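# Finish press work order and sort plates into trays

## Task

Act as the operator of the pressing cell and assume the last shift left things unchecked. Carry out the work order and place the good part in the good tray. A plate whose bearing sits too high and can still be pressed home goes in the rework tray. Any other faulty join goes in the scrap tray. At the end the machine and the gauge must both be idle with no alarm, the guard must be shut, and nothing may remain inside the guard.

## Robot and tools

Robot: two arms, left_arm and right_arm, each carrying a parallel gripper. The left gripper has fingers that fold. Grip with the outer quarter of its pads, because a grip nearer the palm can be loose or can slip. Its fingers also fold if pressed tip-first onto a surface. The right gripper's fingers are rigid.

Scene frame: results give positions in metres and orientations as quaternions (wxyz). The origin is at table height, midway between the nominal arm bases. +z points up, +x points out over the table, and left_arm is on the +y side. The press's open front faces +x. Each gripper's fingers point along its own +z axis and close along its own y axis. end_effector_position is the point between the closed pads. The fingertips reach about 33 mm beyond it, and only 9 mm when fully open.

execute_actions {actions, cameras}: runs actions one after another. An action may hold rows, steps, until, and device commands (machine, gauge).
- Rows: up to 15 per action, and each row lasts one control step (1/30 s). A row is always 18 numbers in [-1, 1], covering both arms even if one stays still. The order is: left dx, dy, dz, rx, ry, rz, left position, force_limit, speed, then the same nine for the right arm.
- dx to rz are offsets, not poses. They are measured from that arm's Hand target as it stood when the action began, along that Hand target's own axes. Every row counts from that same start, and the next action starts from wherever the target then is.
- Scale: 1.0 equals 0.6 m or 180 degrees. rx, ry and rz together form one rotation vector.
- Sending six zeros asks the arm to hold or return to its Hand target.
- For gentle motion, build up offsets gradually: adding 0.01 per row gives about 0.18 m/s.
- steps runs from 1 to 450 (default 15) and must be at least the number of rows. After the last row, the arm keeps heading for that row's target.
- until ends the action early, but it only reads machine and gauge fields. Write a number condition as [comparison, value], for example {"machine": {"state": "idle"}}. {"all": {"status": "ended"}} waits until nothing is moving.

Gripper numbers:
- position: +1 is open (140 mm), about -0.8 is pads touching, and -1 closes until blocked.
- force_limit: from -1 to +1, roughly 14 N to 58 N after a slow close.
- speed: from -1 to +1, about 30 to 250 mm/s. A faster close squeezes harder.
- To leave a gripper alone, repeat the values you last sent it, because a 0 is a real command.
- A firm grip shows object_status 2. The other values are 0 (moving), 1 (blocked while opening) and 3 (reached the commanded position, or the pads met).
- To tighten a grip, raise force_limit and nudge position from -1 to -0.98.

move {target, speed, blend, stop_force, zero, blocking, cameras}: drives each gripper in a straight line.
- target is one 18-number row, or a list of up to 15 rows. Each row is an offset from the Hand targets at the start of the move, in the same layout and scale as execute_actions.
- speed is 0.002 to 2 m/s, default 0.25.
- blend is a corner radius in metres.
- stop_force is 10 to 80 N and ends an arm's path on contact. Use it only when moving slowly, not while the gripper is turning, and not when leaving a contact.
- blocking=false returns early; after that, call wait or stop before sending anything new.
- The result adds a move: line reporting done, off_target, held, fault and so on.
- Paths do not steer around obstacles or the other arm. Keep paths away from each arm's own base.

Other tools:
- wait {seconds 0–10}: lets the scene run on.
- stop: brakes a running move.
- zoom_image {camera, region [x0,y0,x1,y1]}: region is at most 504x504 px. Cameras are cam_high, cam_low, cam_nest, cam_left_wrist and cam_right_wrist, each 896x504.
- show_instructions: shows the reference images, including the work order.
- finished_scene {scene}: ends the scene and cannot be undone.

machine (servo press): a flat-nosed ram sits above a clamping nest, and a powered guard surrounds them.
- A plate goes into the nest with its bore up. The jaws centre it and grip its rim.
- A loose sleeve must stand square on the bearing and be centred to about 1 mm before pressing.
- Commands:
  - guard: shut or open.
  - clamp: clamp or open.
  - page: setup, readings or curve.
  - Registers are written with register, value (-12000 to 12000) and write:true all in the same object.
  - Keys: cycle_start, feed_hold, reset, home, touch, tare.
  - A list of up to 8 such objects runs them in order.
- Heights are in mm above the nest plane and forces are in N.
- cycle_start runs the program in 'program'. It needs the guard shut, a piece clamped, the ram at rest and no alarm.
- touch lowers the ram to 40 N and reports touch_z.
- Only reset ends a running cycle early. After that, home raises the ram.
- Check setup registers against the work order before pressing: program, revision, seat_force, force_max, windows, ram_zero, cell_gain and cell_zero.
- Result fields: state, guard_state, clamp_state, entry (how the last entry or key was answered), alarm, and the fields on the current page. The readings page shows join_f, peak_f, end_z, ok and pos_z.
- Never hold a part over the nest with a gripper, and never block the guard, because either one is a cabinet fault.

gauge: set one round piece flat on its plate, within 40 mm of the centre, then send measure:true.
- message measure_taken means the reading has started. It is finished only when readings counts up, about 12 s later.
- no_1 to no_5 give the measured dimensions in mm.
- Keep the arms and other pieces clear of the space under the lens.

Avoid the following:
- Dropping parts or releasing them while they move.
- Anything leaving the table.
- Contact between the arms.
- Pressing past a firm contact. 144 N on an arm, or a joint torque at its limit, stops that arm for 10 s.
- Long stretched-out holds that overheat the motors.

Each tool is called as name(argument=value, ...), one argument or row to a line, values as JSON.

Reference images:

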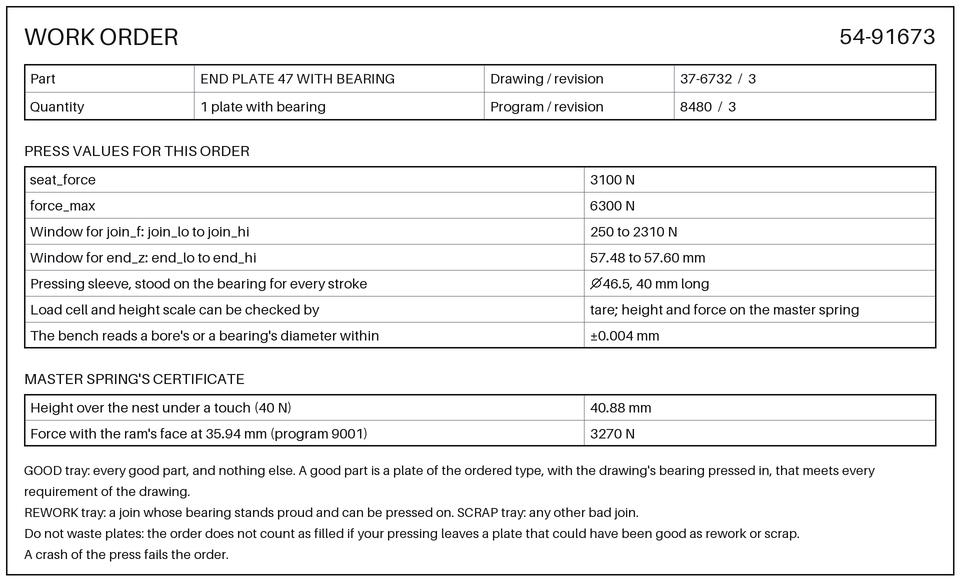

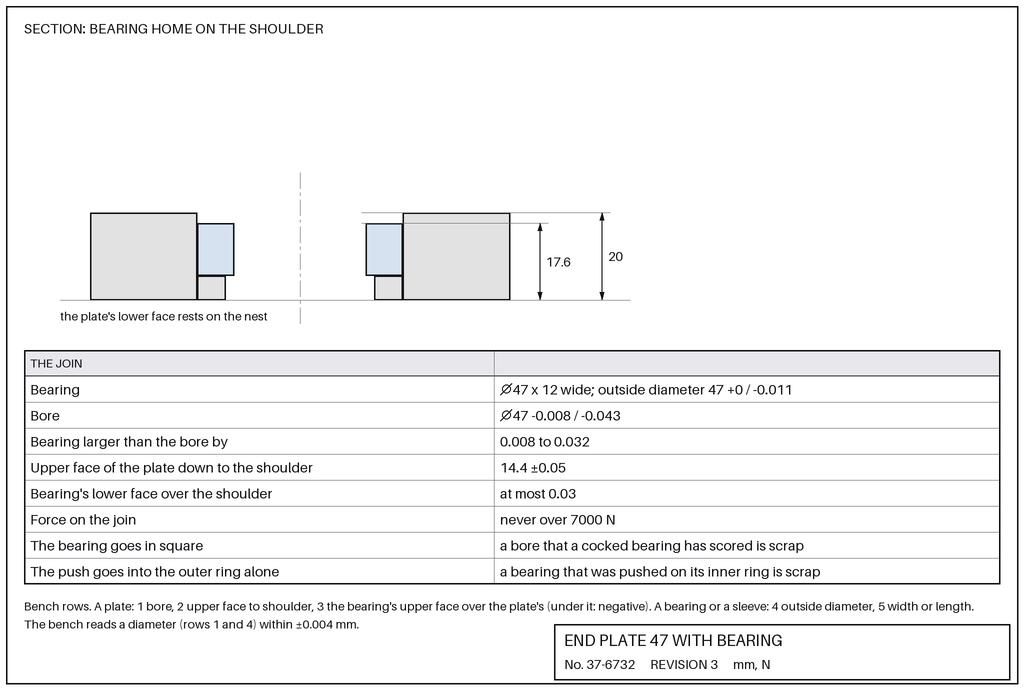

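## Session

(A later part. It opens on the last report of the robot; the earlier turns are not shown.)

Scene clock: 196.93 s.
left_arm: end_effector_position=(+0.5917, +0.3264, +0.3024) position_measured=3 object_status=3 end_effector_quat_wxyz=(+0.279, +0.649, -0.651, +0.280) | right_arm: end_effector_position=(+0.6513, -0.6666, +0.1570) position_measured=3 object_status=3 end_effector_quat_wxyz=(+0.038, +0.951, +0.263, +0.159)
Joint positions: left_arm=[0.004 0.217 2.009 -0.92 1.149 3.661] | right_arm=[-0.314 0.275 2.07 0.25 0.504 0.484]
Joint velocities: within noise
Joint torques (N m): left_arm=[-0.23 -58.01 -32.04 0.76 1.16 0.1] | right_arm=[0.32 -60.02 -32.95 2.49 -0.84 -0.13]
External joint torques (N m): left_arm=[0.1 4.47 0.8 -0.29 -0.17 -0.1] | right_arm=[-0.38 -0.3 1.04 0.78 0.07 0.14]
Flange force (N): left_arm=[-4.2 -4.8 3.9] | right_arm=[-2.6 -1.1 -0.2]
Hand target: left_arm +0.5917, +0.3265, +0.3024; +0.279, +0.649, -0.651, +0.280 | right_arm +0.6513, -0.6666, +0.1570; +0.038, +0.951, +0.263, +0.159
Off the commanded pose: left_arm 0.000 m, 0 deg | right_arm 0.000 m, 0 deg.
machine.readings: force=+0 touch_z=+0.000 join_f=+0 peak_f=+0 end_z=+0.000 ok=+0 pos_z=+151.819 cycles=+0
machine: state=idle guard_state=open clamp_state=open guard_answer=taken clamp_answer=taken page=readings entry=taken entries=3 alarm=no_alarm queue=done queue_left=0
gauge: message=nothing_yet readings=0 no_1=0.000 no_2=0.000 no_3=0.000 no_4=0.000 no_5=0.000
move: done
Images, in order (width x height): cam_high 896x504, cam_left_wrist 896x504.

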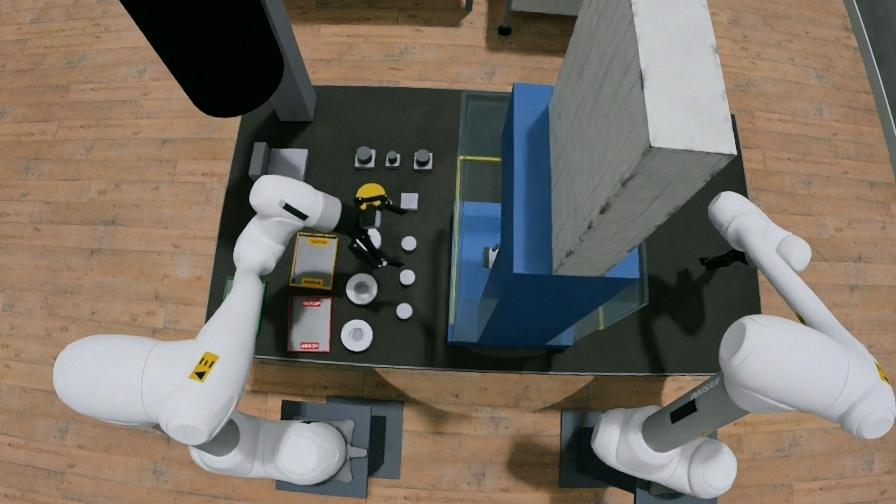

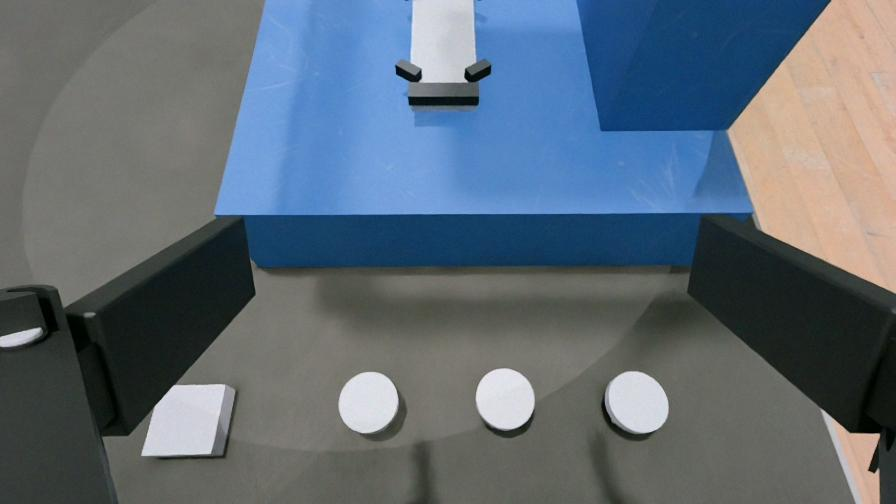

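execute_actions(
  actions=[],
  cameras=["cam_low","cam_nest"],
)

zoom_image(
  camera="cam_low",
  region=[300, 40, 600, 310],
)

Scene clock: 244.00 s.
left_arm: end_effector_position=(+0.5917, +0.3265, +0.3024) position_measured=3 object_status=3 end_effector_quat_wxyz=(+0.279, +0.649, -0.651, +0.280) | right_arm: end_effector_position=(+0.6513, -0.6666, +0.1570) position_measured=3 object_status=3 end_effector_quat_wxyz=(+0.038, +0.951, +0.263, +0.159)
Joint positions: left_arm=[0.004 0.217 2.009 -0.92 1.149 3.661] | right_arm=[-0.314 0.275 2.07 0.25 0.504 0.484]
Joint velocities: within noise
Joint torques (N m): left_arm=[0.06 -58.2 -32.25 0.76 1.16 0.29] | right_arm=[0.46 -59.72 -33 2.5 -0.83 -0.19]
External joint torques (N m): left_arm=[-0.2 4.73 0.9 -0.28 -0.17 -0.29] | right_arm=[-0.56 -0.57 1.12 0.77 0.06 0.2]
Flange force (N): left_arm=[-3.8 -5.0 4.4] | right_arm=[-2.9 -1.3 -0.7]
Hand target: left_arm +0.5917, +0.3265, +0.3024; +0.279, +0.649, -0.651, +0.280 | right_arm +0.6513, -0.6666, +0.1570; +0.038, +0.951, +0.263, +0.159
Tool commands: left_gripper/position=+1.0 left_gripper/force_limit=+1.0 left_gripper/speed=+1.0 right_gripper/position=+1.0 right_gripper/force_limit=+1.0 right_gripper/speed=+1.0
Off the commanded pose: left_arm 0.000 m, 0 deg | right_arm 0.000 m, 0 deg.
machine.readings: force=+0 touch_z=+0.000 join_f=+0 peak_f=+0 end_z=+0.000 ok=+0 pos_z=+151.819 cycles=+0
machine: state=idle guard_state=open clamp_state=open guard_answer=taken clamp_answer=taken page=readings entry=taken entries=3 alarm=no_alarm queue=done queue_left=0
gauge: message=nothing_yet readings=0 no_1=0.000 no_2=0.000 no_3=0.000 no_4=0.000 no_5=0.000
Images, in order (width x height): cam_low 896x504, cam_nest 896x504.

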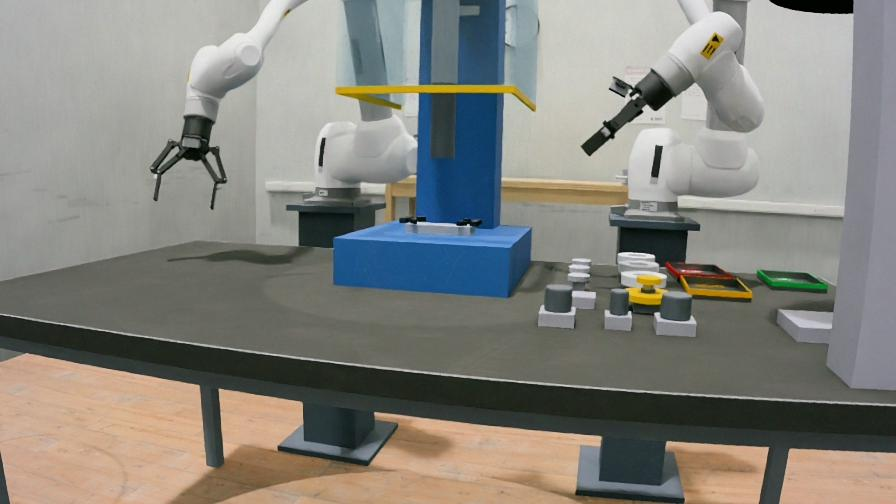

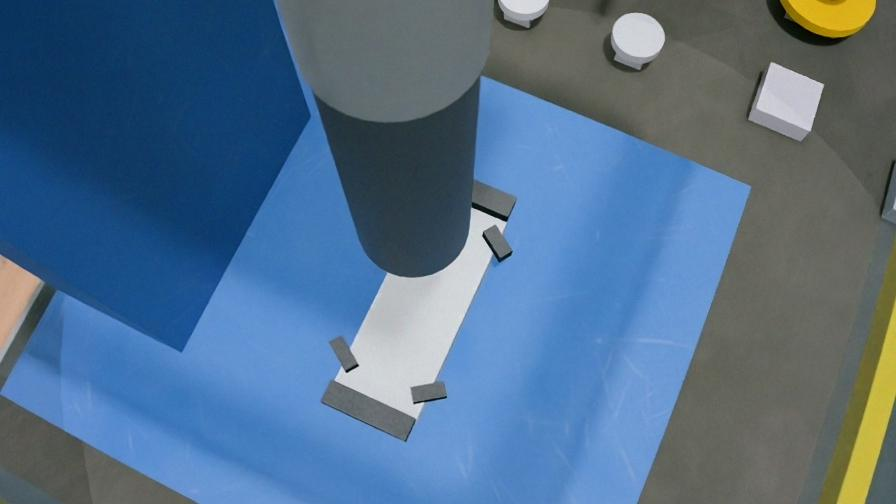

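Scaled by 1.680 from the camera's 896x504 image, which has a finer 1280x720 frame.

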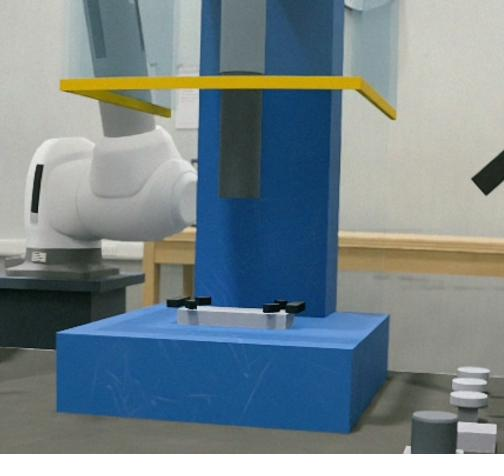

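move(
  target=[0.0755,-0.008,0.174,0,0,0,1,1,1,0,0,0,0,0,0,1,1,1],
  cameras=["cam_left_wrist","cam_low"],
  speed=0.25,
)

zoom_image(
  camera="cam_left_wrist",
  region=[330, 0, 630, 180],
)

Scene clock: 267.97 s.
left_arm: end_effector_position=(+0.5963, +0.2195, +0.2635) position_measured=3 object_status=3 end_effector_quat_wxyz=(+0.279, +0.649, -0.651, +0.280) | right_arm: end_effector_position=(+0.6513, -0.6666, +0.1570) position_measured=3 object_status=3 end_effector_quat_wxyz=(+0.038, +0.951, +0.263, +0.159)
Joint positions: left_arm=[-0.179 0.27 2.028 -1.026 0.991 3.637] | right_arm=[-0.314 0.275 2.07 0.25 0.504 0.484]
Joint velocities: within noise
Joint torques (N m): left_arm=[-0.76 -61.68 -31.01 0.34 1.2 0.29] | right_arm=[0.13 -60.24 -32.91 2.5 -0.84 -0.12]
External joint torques (N m): left_arm=[0.73 4.99 1.98 -0.14 -0.25 -0.29] | right_arm=[-0.3 -0.04 1.02 0.78 0.07 0.13]
Flange force (N): left_arm=[-5.5 -3.1 4.7] | right_arm=[-2.4 -1.0 0.2]
Hand target: left_arm +0.5963, +0.2195, +0.2635; +0.279, +0.649, -0.651, +0.280 | right_arm +0.6513, -0.6666, +0.1570; +0.038, +0.951, +0.263, +0.159
Off the commanded pose: left_arm 0.000 m, 0 deg | right_arm 0.000 m, 0 deg.
machine.readings: force=+0 touch_z=+0.000 join_f=+0 peak_f=+0 end_z=+0.000 ok=+0 pos_z=+151.819 cycles=+0
machine: state=idle guard_state=open clamp_state=open guard_answer=taken clamp_answer=taken page=readings entry=taken entries=3 alarm=no_alarm queue=done queue_left=0
gauge: message=nothing_yet readings=0 no_1=0.000 no_2=0.000 no_3=0.000 no_4=0.000 no_5=0.000
move: done
Images, in order (width x height): cam_low 896x504, cam_left_wrist 896x504.

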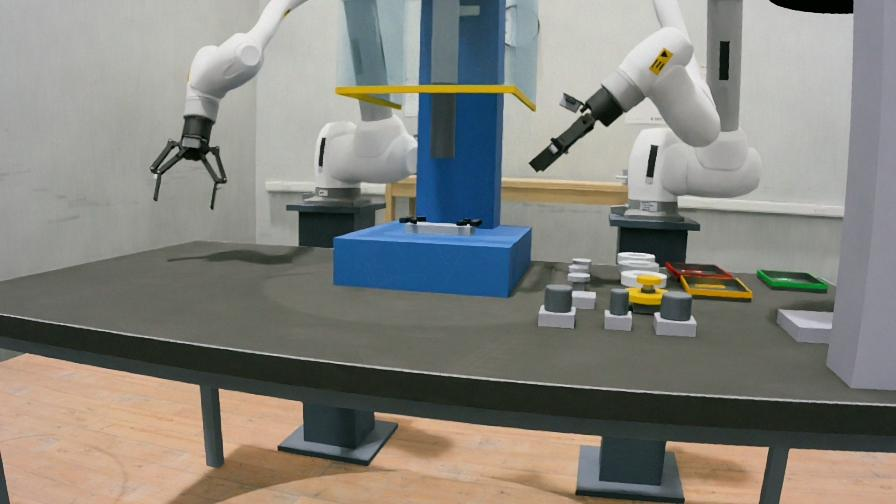

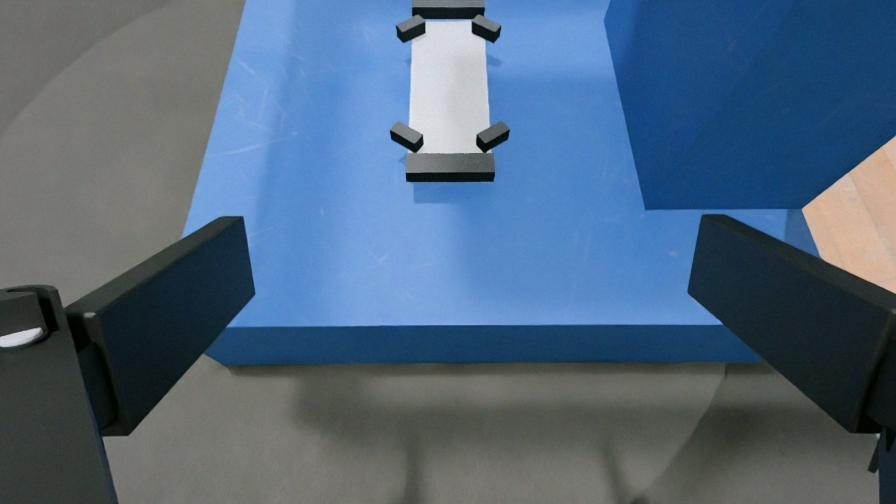

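Scaled by 1.680 from the camera's 896x504 image, which has a finer 1280x720 frame.

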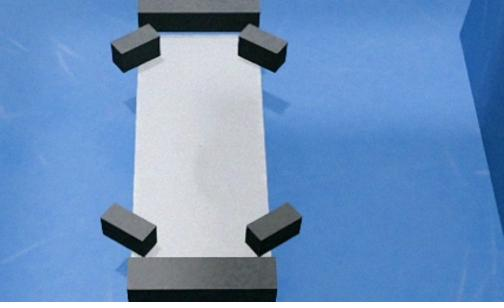

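move(
  target=[
    [-0.0825,0,-0.2475,0,0,0,1,1,1,0,0,0,0,0,0,1,1,1],
    [-0.2987,-0.14,-0.267,0.3536,0,-0.3536,1,1,1,0,0,0,0,0,0,1,1,1],
    [-0.4053,-0.1733,-0.1603,0.3536,0,-0.3536,1,1,1,0,0,0,0,0,0,1,1,1],
  ],
  cameras=["cam_left_wrist","cam_high"],
  speed=0.4,
)

Scene clock: 308.57 s.
left_arm: end_effector_position=(+0.7010, +0.4563, +0.1533) position_measured=3 object_status=3 end_effector_quat_wxyz=(+0.013, +0.923, +0.004, +0.383) | right_arm: end_effector_position=(+0.6513, -0.6666, +0.1570) position_measured=3 object_status=3 end_effector_quat_wxyz=(+0.038, +0.951, +0.263, +0.159)
Joint positions: left_arm=[-0.223 0.262 2.33 -0.519 -0.263 1.907] | right_arm=[-0.314 0.275 2.07 0.25 0.504 0.484]
Joint velocities: within noise
Joint torques (N m): left_arm=[0.11 -53.58 -22.6 2.45 -1.56 0.35] | right_arm=[0.18 -60.5 -33.17 2.42 -0.85 -0.13]
External joint torques (N m): left_arm=[-0.2 4.78 0.64 -0.32 -0.26 -0.35] | right_arm=[0.06 0.11 1.3 0.84 0.09 0.14]
Flange force (N): left_arm=[0.0 0.0 0.0] | right_arm=[-2.2 -1.7 0.6]
Hand target: left_arm +0.7010, +0.4564, +0.1533; +0.013, +0.923, +0.004, +0.383 | right_arm +0.6513, -0.6666, +0.1570; +0.038, +0.951, +0.263, +0.159
Off the commanded pose: left_arm 0.000 m, 0 deg | right_arm 0.000 m, 0 deg.
machine.readings: force=+0 touch_z=+0.000 join_f=+0 peak_f=+0 end_z=+0.000 ok=+0 pos_z=+151.819 cycles=+0
machine: state=idle guard_state=open clamp_state=open guard_answer=taken clamp_answer=taken page=readings entry=taken entries=3 alarm=no_alarm queue=done queue_left=0
gauge: message=nothing_yet readings=0 no_1=0.000 no_2=0.000 no_3=0.000 no_4=0.000 no_5=0.000
move: done
Images, in order (width x height): cam_high 896x504, cam_left_wrist 896x504.

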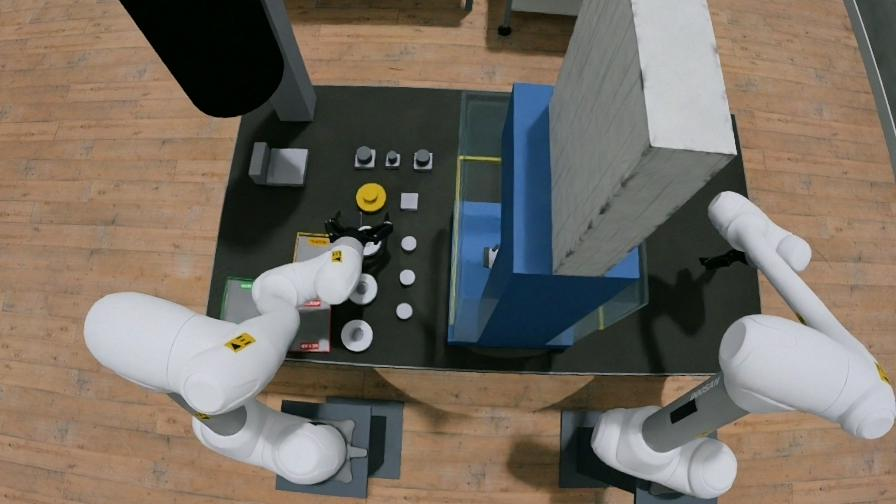

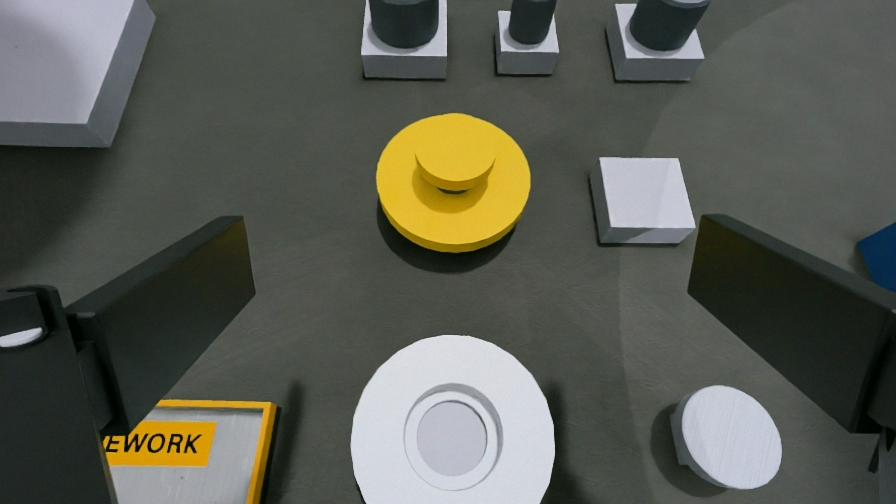

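execute_actions(
  actions=[],
  cameras=["cam_low"],
)

zoom_image(
  camera="cam_low",
  region=[530, 200, 730, 350],
)

Scene clock: 324.93 s.
left_arm: end_effector_position=(+0.7010, +0.4563, +0.1533) position_measured=3 object_status=3 end_effector_quat_wxyz=(+0.013, +0.923, +0.004, +0.383) | right_arm: end_effector_position=(+0.6513, -0.6666, +0.1570) position_measured=3 object_status=3 end_effector_quat_wxyz=(+0.038, +0.951, +0.263, +0.159)
Joint positions: left_arm=[-0.223 0.262 2.33 -0.519 -0.263 1.907] | right_arm=[-0.314 0.275 2.07 0.25 0.504 0.484]
Joint velocities: within noise
Joint torques (N m): left_arm=[0.07 -53.14 -22.83 2.44 -1.53 0.31] | right_arm=[0.33 -60.15 -32.95 2.47 -0.83 -0.1]
External joint torques (N m): left_arm=[-0.12 4.05 0.75 -0.3 -0.3 -0.3] | right_arm=[-0.4 -0.2 1.04 0.8 0.07 0.11]
Flange force (N): left_arm=[0.0 0.0 0.0] | right_arm=[-2.7 -1.0 0.0]
Hand target: left_arm +0.7010, +0.4564, +0.1533; +0.013, +0.923, +0.004, +0.383 | right_arm +0.6513, -0.6666, +0.1570; +0.038, +0.951, +0.263, +0.159
Tool commands: left_gripper/position=+1.0 left_gripper/force_limit=+1.0 left_gripper/speed=+1.0 right_gripper/position=+1.0 right_gripper/force_limit=+1.0 right_gripper/speed=+1.0
Off the commanded pose: left_arm 0.000 m, 0 deg | right_arm 0.000 m, 0 deg.
machine.readings: force=+0 touch_z=+0.000 join_f=+0 peak_f=+0 end_z=+0.000 ok=+0 pos_z=+151.819 cycles=+0
machine: state=idle guard_state=open clamp_state=open guard_answer=taken clamp_answer=taken page=readings entry=taken entries=3 alarm=no_alarm queue=done queue_left=0
gauge: message=nothing_yet readings=0 no_1=0.000 no_2=0.000 no_3=0.000 no_4=0.000 no_5=0.000
Images, in order (width x height): cam_low 896x504.

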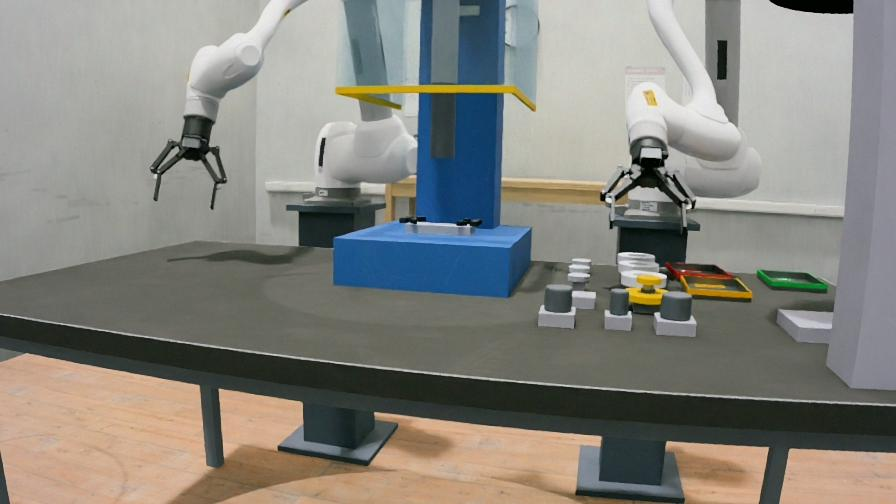

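Scaled by 2.520 from the camera's 896x504 image, which has a finer 1280x720 frame.

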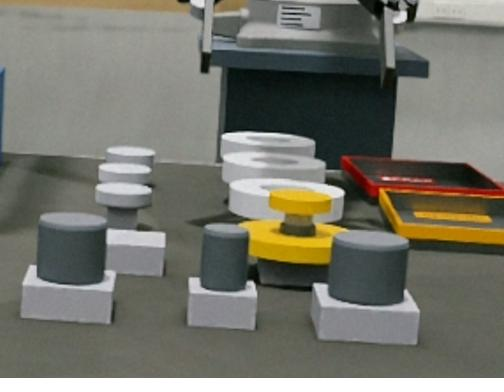

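move(
  target=[-0.0086,0,0.18,0.0067,0,-0.0067,1,1,1,0,0,0,0,0,0,1,1,1],
  cameras=["cam_left_wrist"],
)

Scene clock: 357.47 s.
left_arm: end_effector_position=(+0.7739, +0.4541, +0.0735) position_measured=3 object_status=3 end_effector_quat_wxyz=(+0.007, +0.923, +0.018, +0.383) | right_arm: end_effector_position=(+0.6513, -0.6666, +0.1570) position_measured=3 object_status=3 end_effector_quat_wxyz=(+0.038, +0.951, +0.263, +0.159)
Joint positions: left_arm=[-0.211 0.485 2.218 -0.406 -0.366 1.772] | right_arm=[-0.314 0.275 2.07 0.25 0.504 0.484]
Joint velocities: within noise
Joint torques (N m): left_arm=[-0.04 -71.67 -18.52 2.46 -1.62 0.23] | right_arm=[0.1 -60.35 -33.02 2.49 -0.85 -0.11]
External joint torques (N m): left_arm=[-0.08 4.83 0.28 -0.61 -0.29 -0.23] | right_arm=[-0.23 0.02 1.09 0.79 0.07 0.12]
Flange force (N): left_arm=[-3.9 2.3 8.5] | right_arm=[-2.4 -1.1 0.4]
Hand target: left_arm +0.7739, +0.4541, +0.0735; +0.007, +0.923, +0.018, +0.383 | right_arm +0.6513, -0.6666, +0.1570; +0.038, +0.951, +0.263, +0.159
Off the commanded pose: left_arm 0.000 m, 0 deg | right_arm 0.000 m, 0 deg.
machine.readings: force=+0 touch_z=+0.000 join_f=+0 peak_f=+0 end_z=+0.000 ok=+0 pos_z=+151.819 cycles=+0
machine: state=idle guard_state=open clamp_state=open guard_answer=taken clamp_answer=taken page=readings entry=taken entries=3 alarm=no_alarm queue=done queue_left=0
gauge: message=nothing_yet readings=0 no_1=0.000 no_2=0.000 no_3=0.000 no_4=0.000 no_5=0.000
move: done
Images, in order (width x height): cam_left_wrist 896x504.

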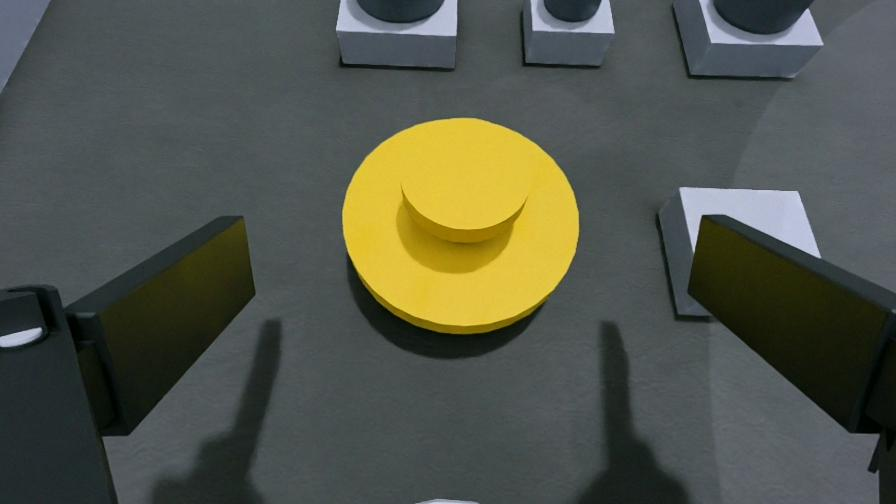

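move(
  target=[
    [-0.003,-0.0035,0.075,0,0,0,1,1,1,0,0,0,0,0,0,1,1,1],
    [-0.003,-0.0035,0.075,0,0,0,-1,-0.3,-1,0,0,0,0,0,0,1,1,1],
  ],
  cameras=["cam_left_wrist","cam_low"],
  speed=0.1,
)

zoom_image(
  camera="cam_low",
  region=[560, 150, 760, 350],
)

Scene clock: 375.47 s.
left_arm: end_effector_position=(+0.8044, +0.4561, +0.0404) position_measured=83 object_status=0 end_effector_quat_wxyz=(+0.007, +0.923, +0.018, +0.383) | right_arm: end_effector_position=(+0.6513, -0.6666, +0.1570) position_measured=3 object_status=3 end_effector_quat_wxyz=(+0.038, +0.951, +0.263, +0.159)
Joint positions: left_arm=[-0.196 0.569 2.164 -0.351 -0.391 1.727] | right_arm=[-0.314 0.275 2.07 0.25 0.504 0.484]
Joint velocities: within noise
Joint torques (N m): left_arm=[1.48 -70.49 -17.7 1.82 -0.85 0.25] | right_arm=[0.37 -60.27 -33.18 2.53 -0.81 -0.14]
External joint torques (N m): left_arm=[-1.62 -2.65 0.52 -0.07 -1.09 -0.24] | right_arm=[-0.66 -0.01 1.23 0.75 0.04 0.15]
Flange force (N): left_arm=[-1.8 2.3 -5.3] | right_arm=[-3.1 -0.9 0.3]
Hand target: left_arm +0.8044, +0.4561, +0.0404; +0.007, +0.923, +0.018, +0.383 | right_arm +0.6513, -0.6666, +0.1570; +0.038, +0.951, +0.263, +0.159
Off the commanded pose: left_arm 0.000 m, 0 deg | right_arm 0.000 m, 0 deg.
machine.readings: force=+0 touch_z=+0.000 join_f=+0 peak_f=+0 end_z=+0.000 ok=+0 pos_z=+151.819 cycles=+0
machine: state=idle guard_state=open clamp_state=open guard_answer=taken clamp_answer=taken page=readings entry=taken entries=3 alarm=no_alarm queue=done queue_left=0
gauge: message=nothing_yet readings=0 no_1=0.000 no_2=0.000 no_3=0.000 no_4=0.000 no_5=0.000
move: done
Images, in order (width x height): cam_low 896x504, cam_left_wrist 896x504.

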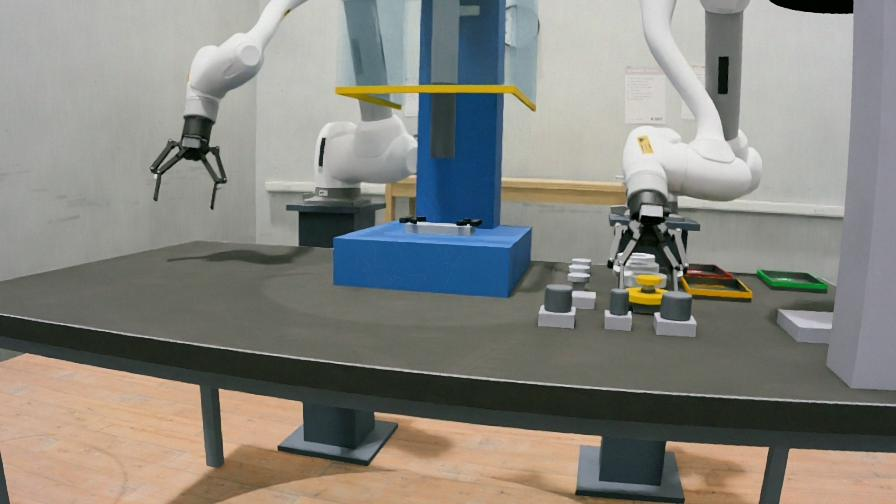

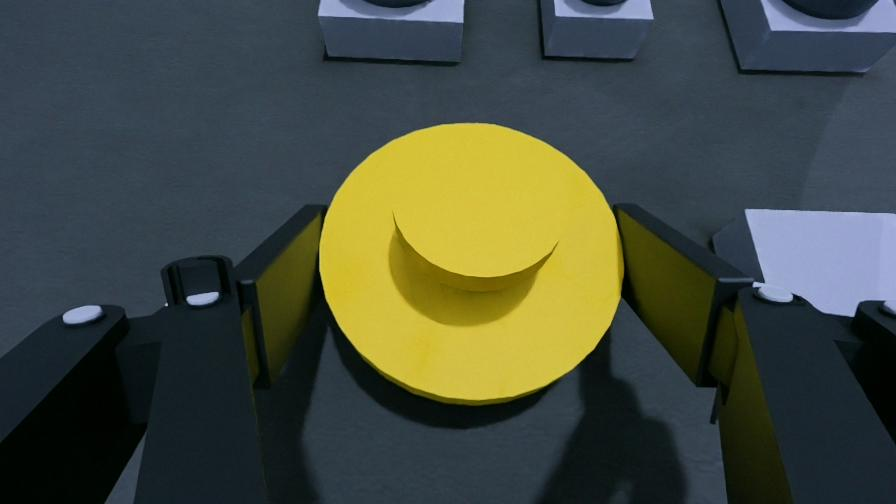

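Scaled by 2.520 from the camera's 896x504 image, which has a finer 1280x720 frame.

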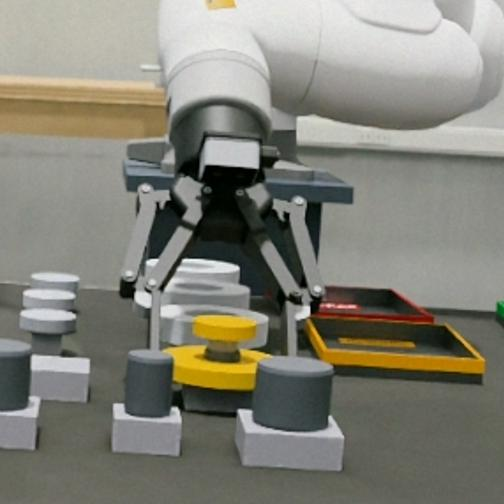

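wait(
  seconds=1,
  cameras=[],
)

Scene clock: 384.33 s.
left_arm: end_effector_position=(+0.8044, +0.4561, +0.0404) position_measured=83 object_status=2 end_effector_quat_wxyz=(+0.007, +0.923, +0.018, +0.383) | right_arm: end_effector_position=(+0.6513, -0.6666, +0.1570) position_measured=3 object_status=3 end_effector_quat_wxyz=(+0.038, +0.951, +0.263, +0.159)
Joint positions: left_arm=[-0.196 0.569 2.164 -0.351 -0.391 1.727] | right_arm=[-0.314 0.275 2.07 0.25 0.504 0.484]
Joint velocities: within noise
Joint torques (N m): left_arm=[1.48 -70.45 -17.5 1.79 -0.8 0.23] | right_arm=[0.16 -60.32 -33.17 2.45 -0.82 -0.12]
External joint torques (N m): left_arm=[-1.53 -2.79 0.18 -0.03 -1.15 -0.23] | right_arm=[-0.31 0 1.26 0.82 0.05 0.13]
Flange force (N): left_arm=[-1.3 2.1 -5.1] | right_arm=[-2.8 -1.3 0.4]
Hand target: left_arm +0.8044, +0.4561, +0.0404; +0.007, +0.923, +0.018, +0.383 | right_arm +0.6513, -0.6666, +0.1570; +0.038, +0.951, +0.263, +0.159
Tool commands: left_gripper/position=-1.0 left_gripper/force_limit=-0.3 left_gripper/speed=-1.0 right_gripper/position=+1.0 right_gripper/force_limit=+1.0 right_gripper/speed=+1.0
Off the commanded pose: left_arm 0.000 m, 0 deg | right_arm 0.000 m, 0 deg.
machine.readings: force=+0 touch_z=+0.000 join_f=+0 peak_f=+0 end_z=+0.000 ok=+0 pos_z=+151.819 cycles=+0
machine: state=idle guard_state=open clamp_state=open guard_answer=taken clamp_answer=taken page=readings entry=taken entries=3 alarm=no_alarm queue=done queue_left=0
gauge: message=nothing_yet readings=0 no_1=0.000 no_2=0.000 no_3=0.000 no_4=0.000 no_5=0.000
wait: 1.00 s; at rest from the start
No camera images: "cameras" was empty.

move(
  target=[
    [0.3063,0.0116,-0.3055,0,0,0,-1,-0.3,-1,0,0,0,0,0,0,1,1,1],
    [0.0622,0.0952,-0.5465,0,0,0,-1,-0.3,-1,0,0,0,0,0,0,1,1,1],
    [0.0622,0.0952,-0.5465,-0.3535,-0.0134,0.3525,-1,-0.3,-1,0,0,0,0,0,0,1,1,1],
    [-0.0618,0.5565,-0.4412,-0.3535,-0.0134,0.3525,-1,-0.3,-1,0,0,0,0,0,0,1,1,1],
  ],
  speed=[0.12,0.25,0.25,0.25],
  blend=[0.03,0,0,0],
  cameras=["cam_left_wrist","cam_high","cam_low","cam_nest"],
)

Scene clock: 430.67 s.
left_arm: end_effector_position=(+0.6001, +0.1209, +0.2101) position_measured=83 object_status=2 end_effector_quat_wxyz=(+0.276, +0.666, -0.640, +0.266) | right_arm: end_effector_position=(+0.6513, -0.6666, +0.1570) position_measured=3 object_status=3 end_effector_quat_wxyz=(+0.038, +0.951, +0.263, +0.159)
Joint positions: left_arm=[-0.348 0.359 2.014 -1.123 0.835 3.588] | right_arm=[-0.314 0.275 2.07 0.25 0.504 0.484]
Joint velocities: within noise
Joint torques (N m): left_arm=[0.74 -72.59 -31.27 -1.1 2.07 0.28] | right_arm=[0.51 -59.87 -33.06 2.42 -0.8 -0.11]
External joint torques (N m): left_arm=[-0.81 8.97 4.21 1.1 -1.15 -0.28] | right_arm=[-0.45 -0.5 1.13 0.85 0.04 0.11]
Flange force (N): left_arm=[-6.8 -3.0 10.8] | right_arm=[-3.1 -1.3 -0.4]
Hand target: left_arm +0.6001, +0.1209, +0.2100; +0.276, +0.666, -0.640, +0.266 | right_arm +0.6513, -0.6666, +0.1570; +0.038, +0.951, +0.263, +0.159
Off the commanded pose: left_arm 0.000 m, 0 deg | right_arm 0.000 m, 0 deg.
machine.readings: force=+0 touch_z=+0.000 join_f=+0 peak_f=+0 end_z=+0.000 ok=+0 pos_z=+151.819 cycles=+0
machine: state=idle guard_state=open clamp_state=open guard_answer=taken clamp_answer=taken page=readings entry=taken entries=3 alarm=no_alarm queue=done queue_left=0
gauge: message=nothing_yet readings=0 no_1=0.000 no_2=0.000 no_3=0.000 no_4=0.000 no_5=0.000
move: done
Images, in order (width x height): cam_high 896x504, cam_low 896x504, cam_nest 896x504, cam_left_wrist 896x504.

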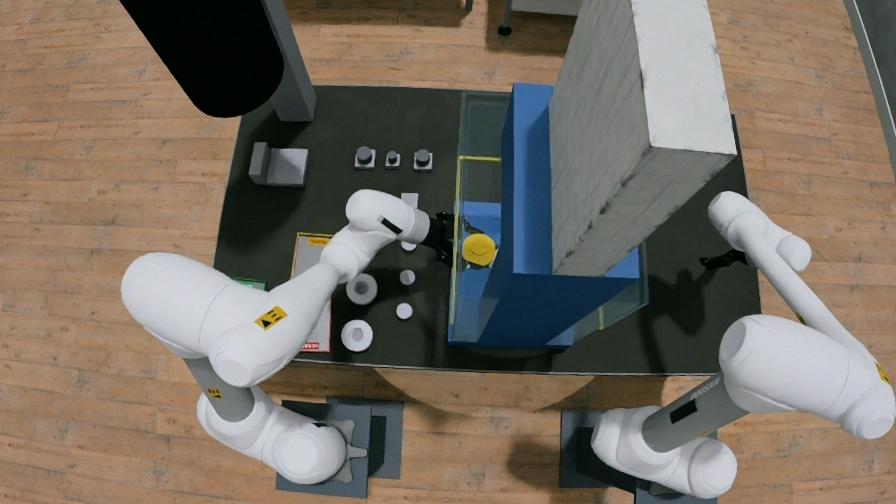

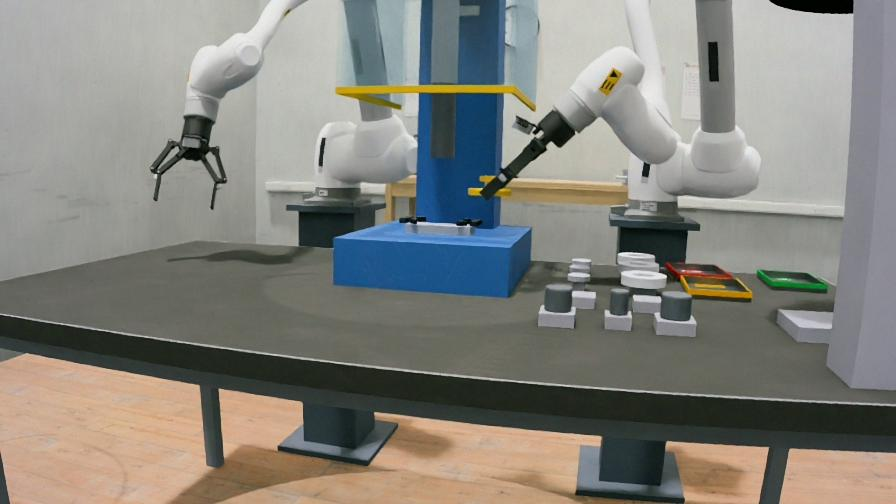

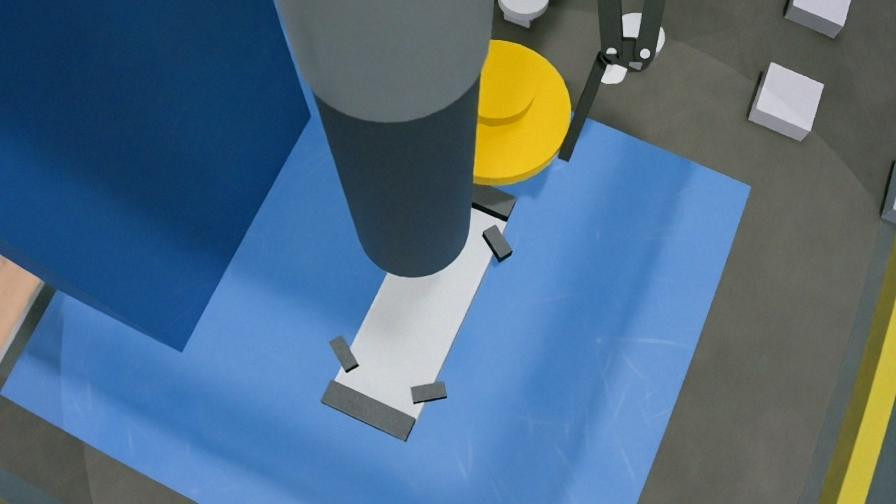

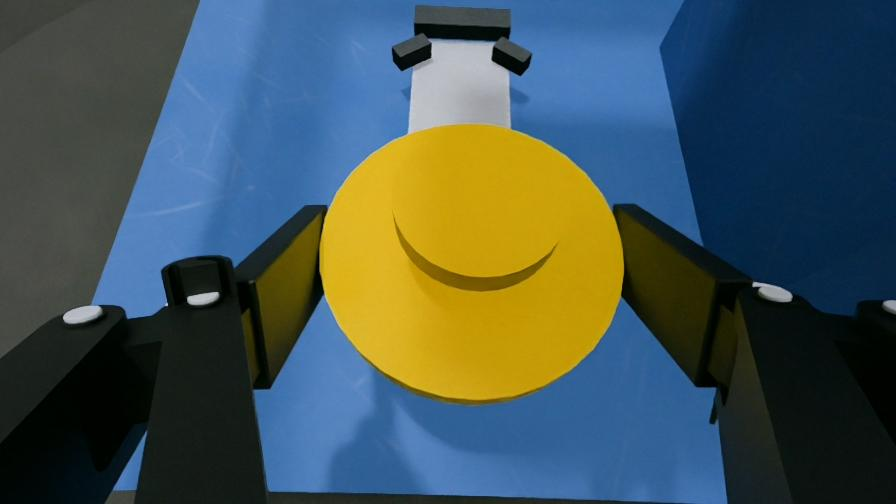

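move(
  target=[0.0528,0.0022,0.1473,0,0,0,-1,-0.3,-1,0,0,0,0,0,0,1,1,1],
  speed=0.12,
  cameras=["cam_left_wrist","cam_nest","cam_low"],
)

Scene clock: 451.73 s.
left_arm: end_effector_position=(+0.6002, +0.0359, +0.1702) position_measured=83 object_status=2 end_effector_quat_wxyz=(+0.276, +0.666, -0.640, +0.266) | right_arm: end_effector_position=(+0.6513, -0.6666, +0.1570) position_measured=3 object_status=3 end_effector_quat_wxyz=(+0.038, +0.951, +0.263, +0.159)
Joint positions: left_arm=[-0.474 0.446 1.977 -1.228 0.737 3.607] | right_arm=[-0.314 0.275 2.07 0.25 0.504 0.484]
Joint velocities: within noise
Joint torques (N m): left_arm=[-1.46 -79.78 -29.48 -1.24 1.96 0.31] | right_arm=[0.58 -60.2 -32.99 2.51 -0.82 -0.19]
External joint torques (N m): left_arm=[1.34 9.72 4.18 1.03 -1 -0.31] | right_arm=[-0.63 -0.12 1.09 0.76 0.05 0.19]
Flange force (N): left_arm=[-8.8 -4.7 8.9] | right_arm=[-2.8 -0.9 0.0]
Hand target: left_arm +0.6002, +0.0359, +0.1701; +0.276, +0.666, -0.640, +0.266 | right_arm +0.6513, -0.6666, +0.1570; +0.038, +0.951, +0.263, +0.159
Off the commanded pose: left_arm 0.000 m, 0 deg | right_arm 0.000 m, 0 deg.
machine.readings: force=+0 touch_z=+0.000 join_f=+0 peak_f=+0 end_z=+0.000 ok=+0 pos_z=+151.819 cycles=+0
machine: state=idle guard_state=open clamp_state=open guard_answer=taken clamp_answer=taken page=readings entry=taken entries=3 alarm=no_alarm queue=done queue_left=0
gauge: message=nothing_yet readings=0 no_1=0.000 no_2=0.000 no_3=0.000 no_4=0.000 no_5=0.000
move: done
Images, in order (width x height): cam_low 896x504, cam_nest 896x504, cam_left_wrist 896x504.

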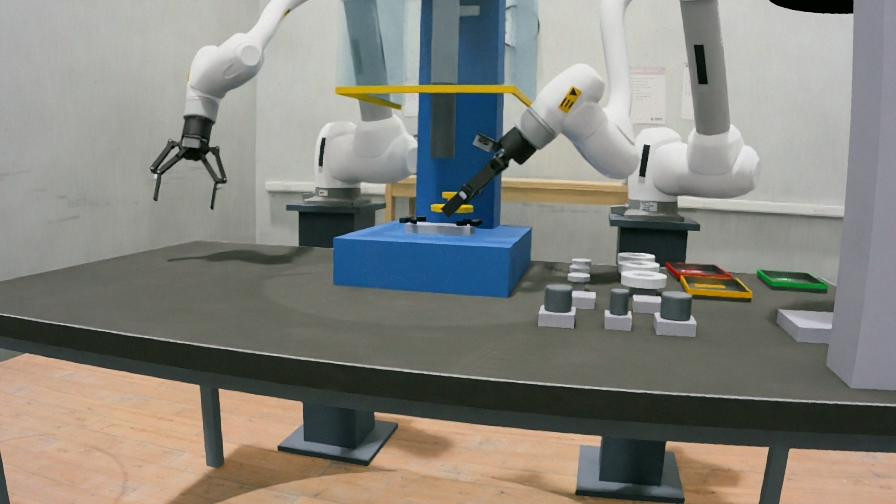

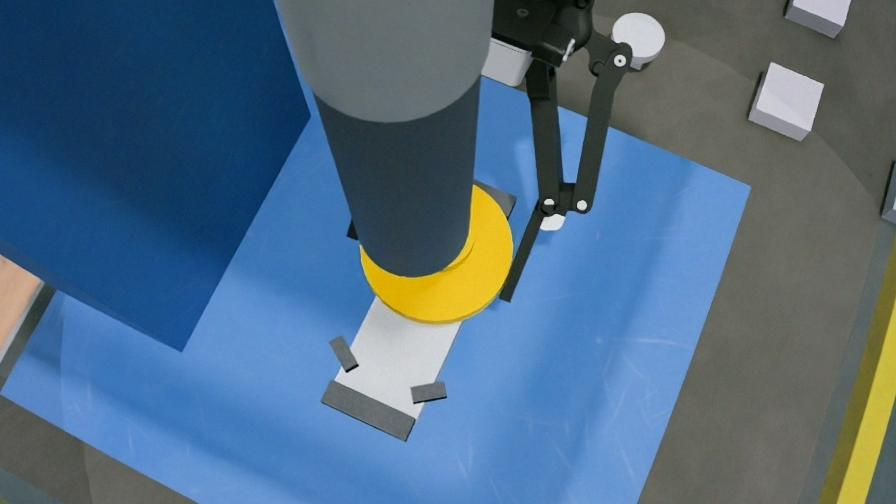

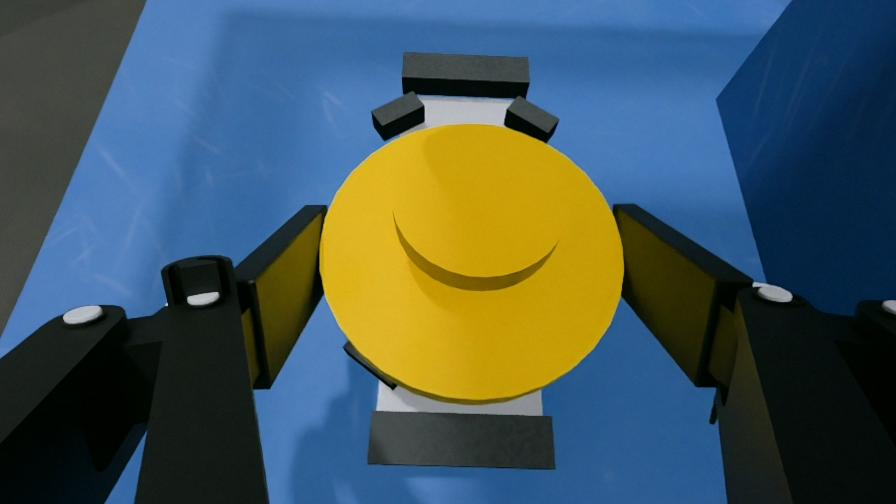

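move(
  target=[0.0294,0.0012,0.0295,0,0,0,-1,-0.3,-1,0,0,0,0,0,0,1,1,1],
  speed=0.05,
  cameras=["cam_left_wrist"],
)

move(
  target=[-0.0472,-0.0018,0.0471,0,0,0,-1,-0.3,-1,0,0,0,0,0,0,1,1,1],
  speed=0.015,
  stop_force=12,
  cameras=["cam_left_wrist","cam_nest","cam_low"],
)

Scene clock: 483.53 s.
left_arm: end_effector_position=(+0.5996, +0.0149, +0.1685) position_measured=83 object_status=2 end_effector_quat_wxyz=(+0.276, +0.667, -0.639, +0.265) | right_arm: end_effector_position=(+0.6513, -0.6666, +0.1570) position_measured=3 object_status=3 end_effector_quat_wxyz=(+0.038, +0.951, +0.263, +0.159)
Joint positions: left_arm=[-0.504 0.457 1.961 -1.236 0.72 3.586] | right_arm=[-0.314 0.275 2.07 0.25 0.504 0.484]
Joint velocities: within noise
Joint torques (N m): left_arm=[-34.21 -110.77 -56.03 -2.53 3.67 0.28] | right_arm=[0.09 -60.41 -33.05 2.5 -0.84 -0.08]
External joint torques (N m): left_arm=[34.03 39.57 30.27 2.31 -2.76 -0.28] | right_arm=[-0.17 0.1 1.17 0.77 0.08 0.08]
External joint torques when the fault began: left_arm=[60.86 47.81 47.21 3.15 -3.4 -0.29]
Flange force (N): left_arm=[-79.0 -15.8 7.0] | right_arm=[-2.4 -1.2 0.5]
Flange force when the fault began (N): left_arm=[-124.1 -15.8 -14.3]
Hand target: left_arm +0.5996, +0.0149, +0.1685; +0.276, +0.667, -0.639, +0.265 (not the last commanded pose) | right_arm +0.6513, -0.6666, +0.1570; +0.038, +0.951, +0.263, +0.159
Tool commands: left_gripper/position=-1.0 left_gripper/force_limit=-0.301961 left_gripper/speed=-1.0 right_gripper/position=+1.0 right_gripper/force_limit=+1.0 right_gripper/speed=+1.0
Off the commanded pose: left_arm 0.004 m, 0 deg | right_arm 0.000 m, 0 deg.
FORCE FAULT: contact force on the left arm reached its limit, and that arm stopped for 10 seconds. The contact can be on any part of that arm, not only on its tool. That arm's remaining commands of this call were not run. That arm's target is now where it stood when the stop ended, not its last command. That arm accepts commands again.
machine.readings: force=+0 touch_z=+0.000 join_f=+0 peak_f=+0 end_z=+0.000 ok=+0 pos_z=+151.819 cycles=+0
machine: state=idle guard_state=open clamp_state=open guard_answer=taken clamp_answer=taken page=readings entry=taken entries=3 alarm=no_alarm queue=done queue_left=0
gauge: message=nothing_yet readings=0 no_1=0.000 no_2=0.000 no_3=0.000 no_4=0.000 no_5=0.000
move: fault (left_arm)
Images, in order (width x height): cam_left_wrist 896x504.

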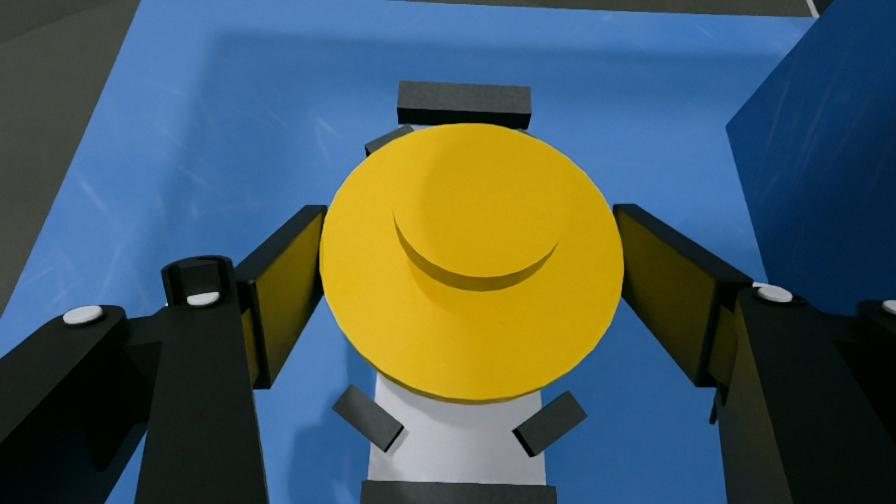

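not run: an earlier result of this reply reported a stop or a fault. Calls in your next reply go to the robot.


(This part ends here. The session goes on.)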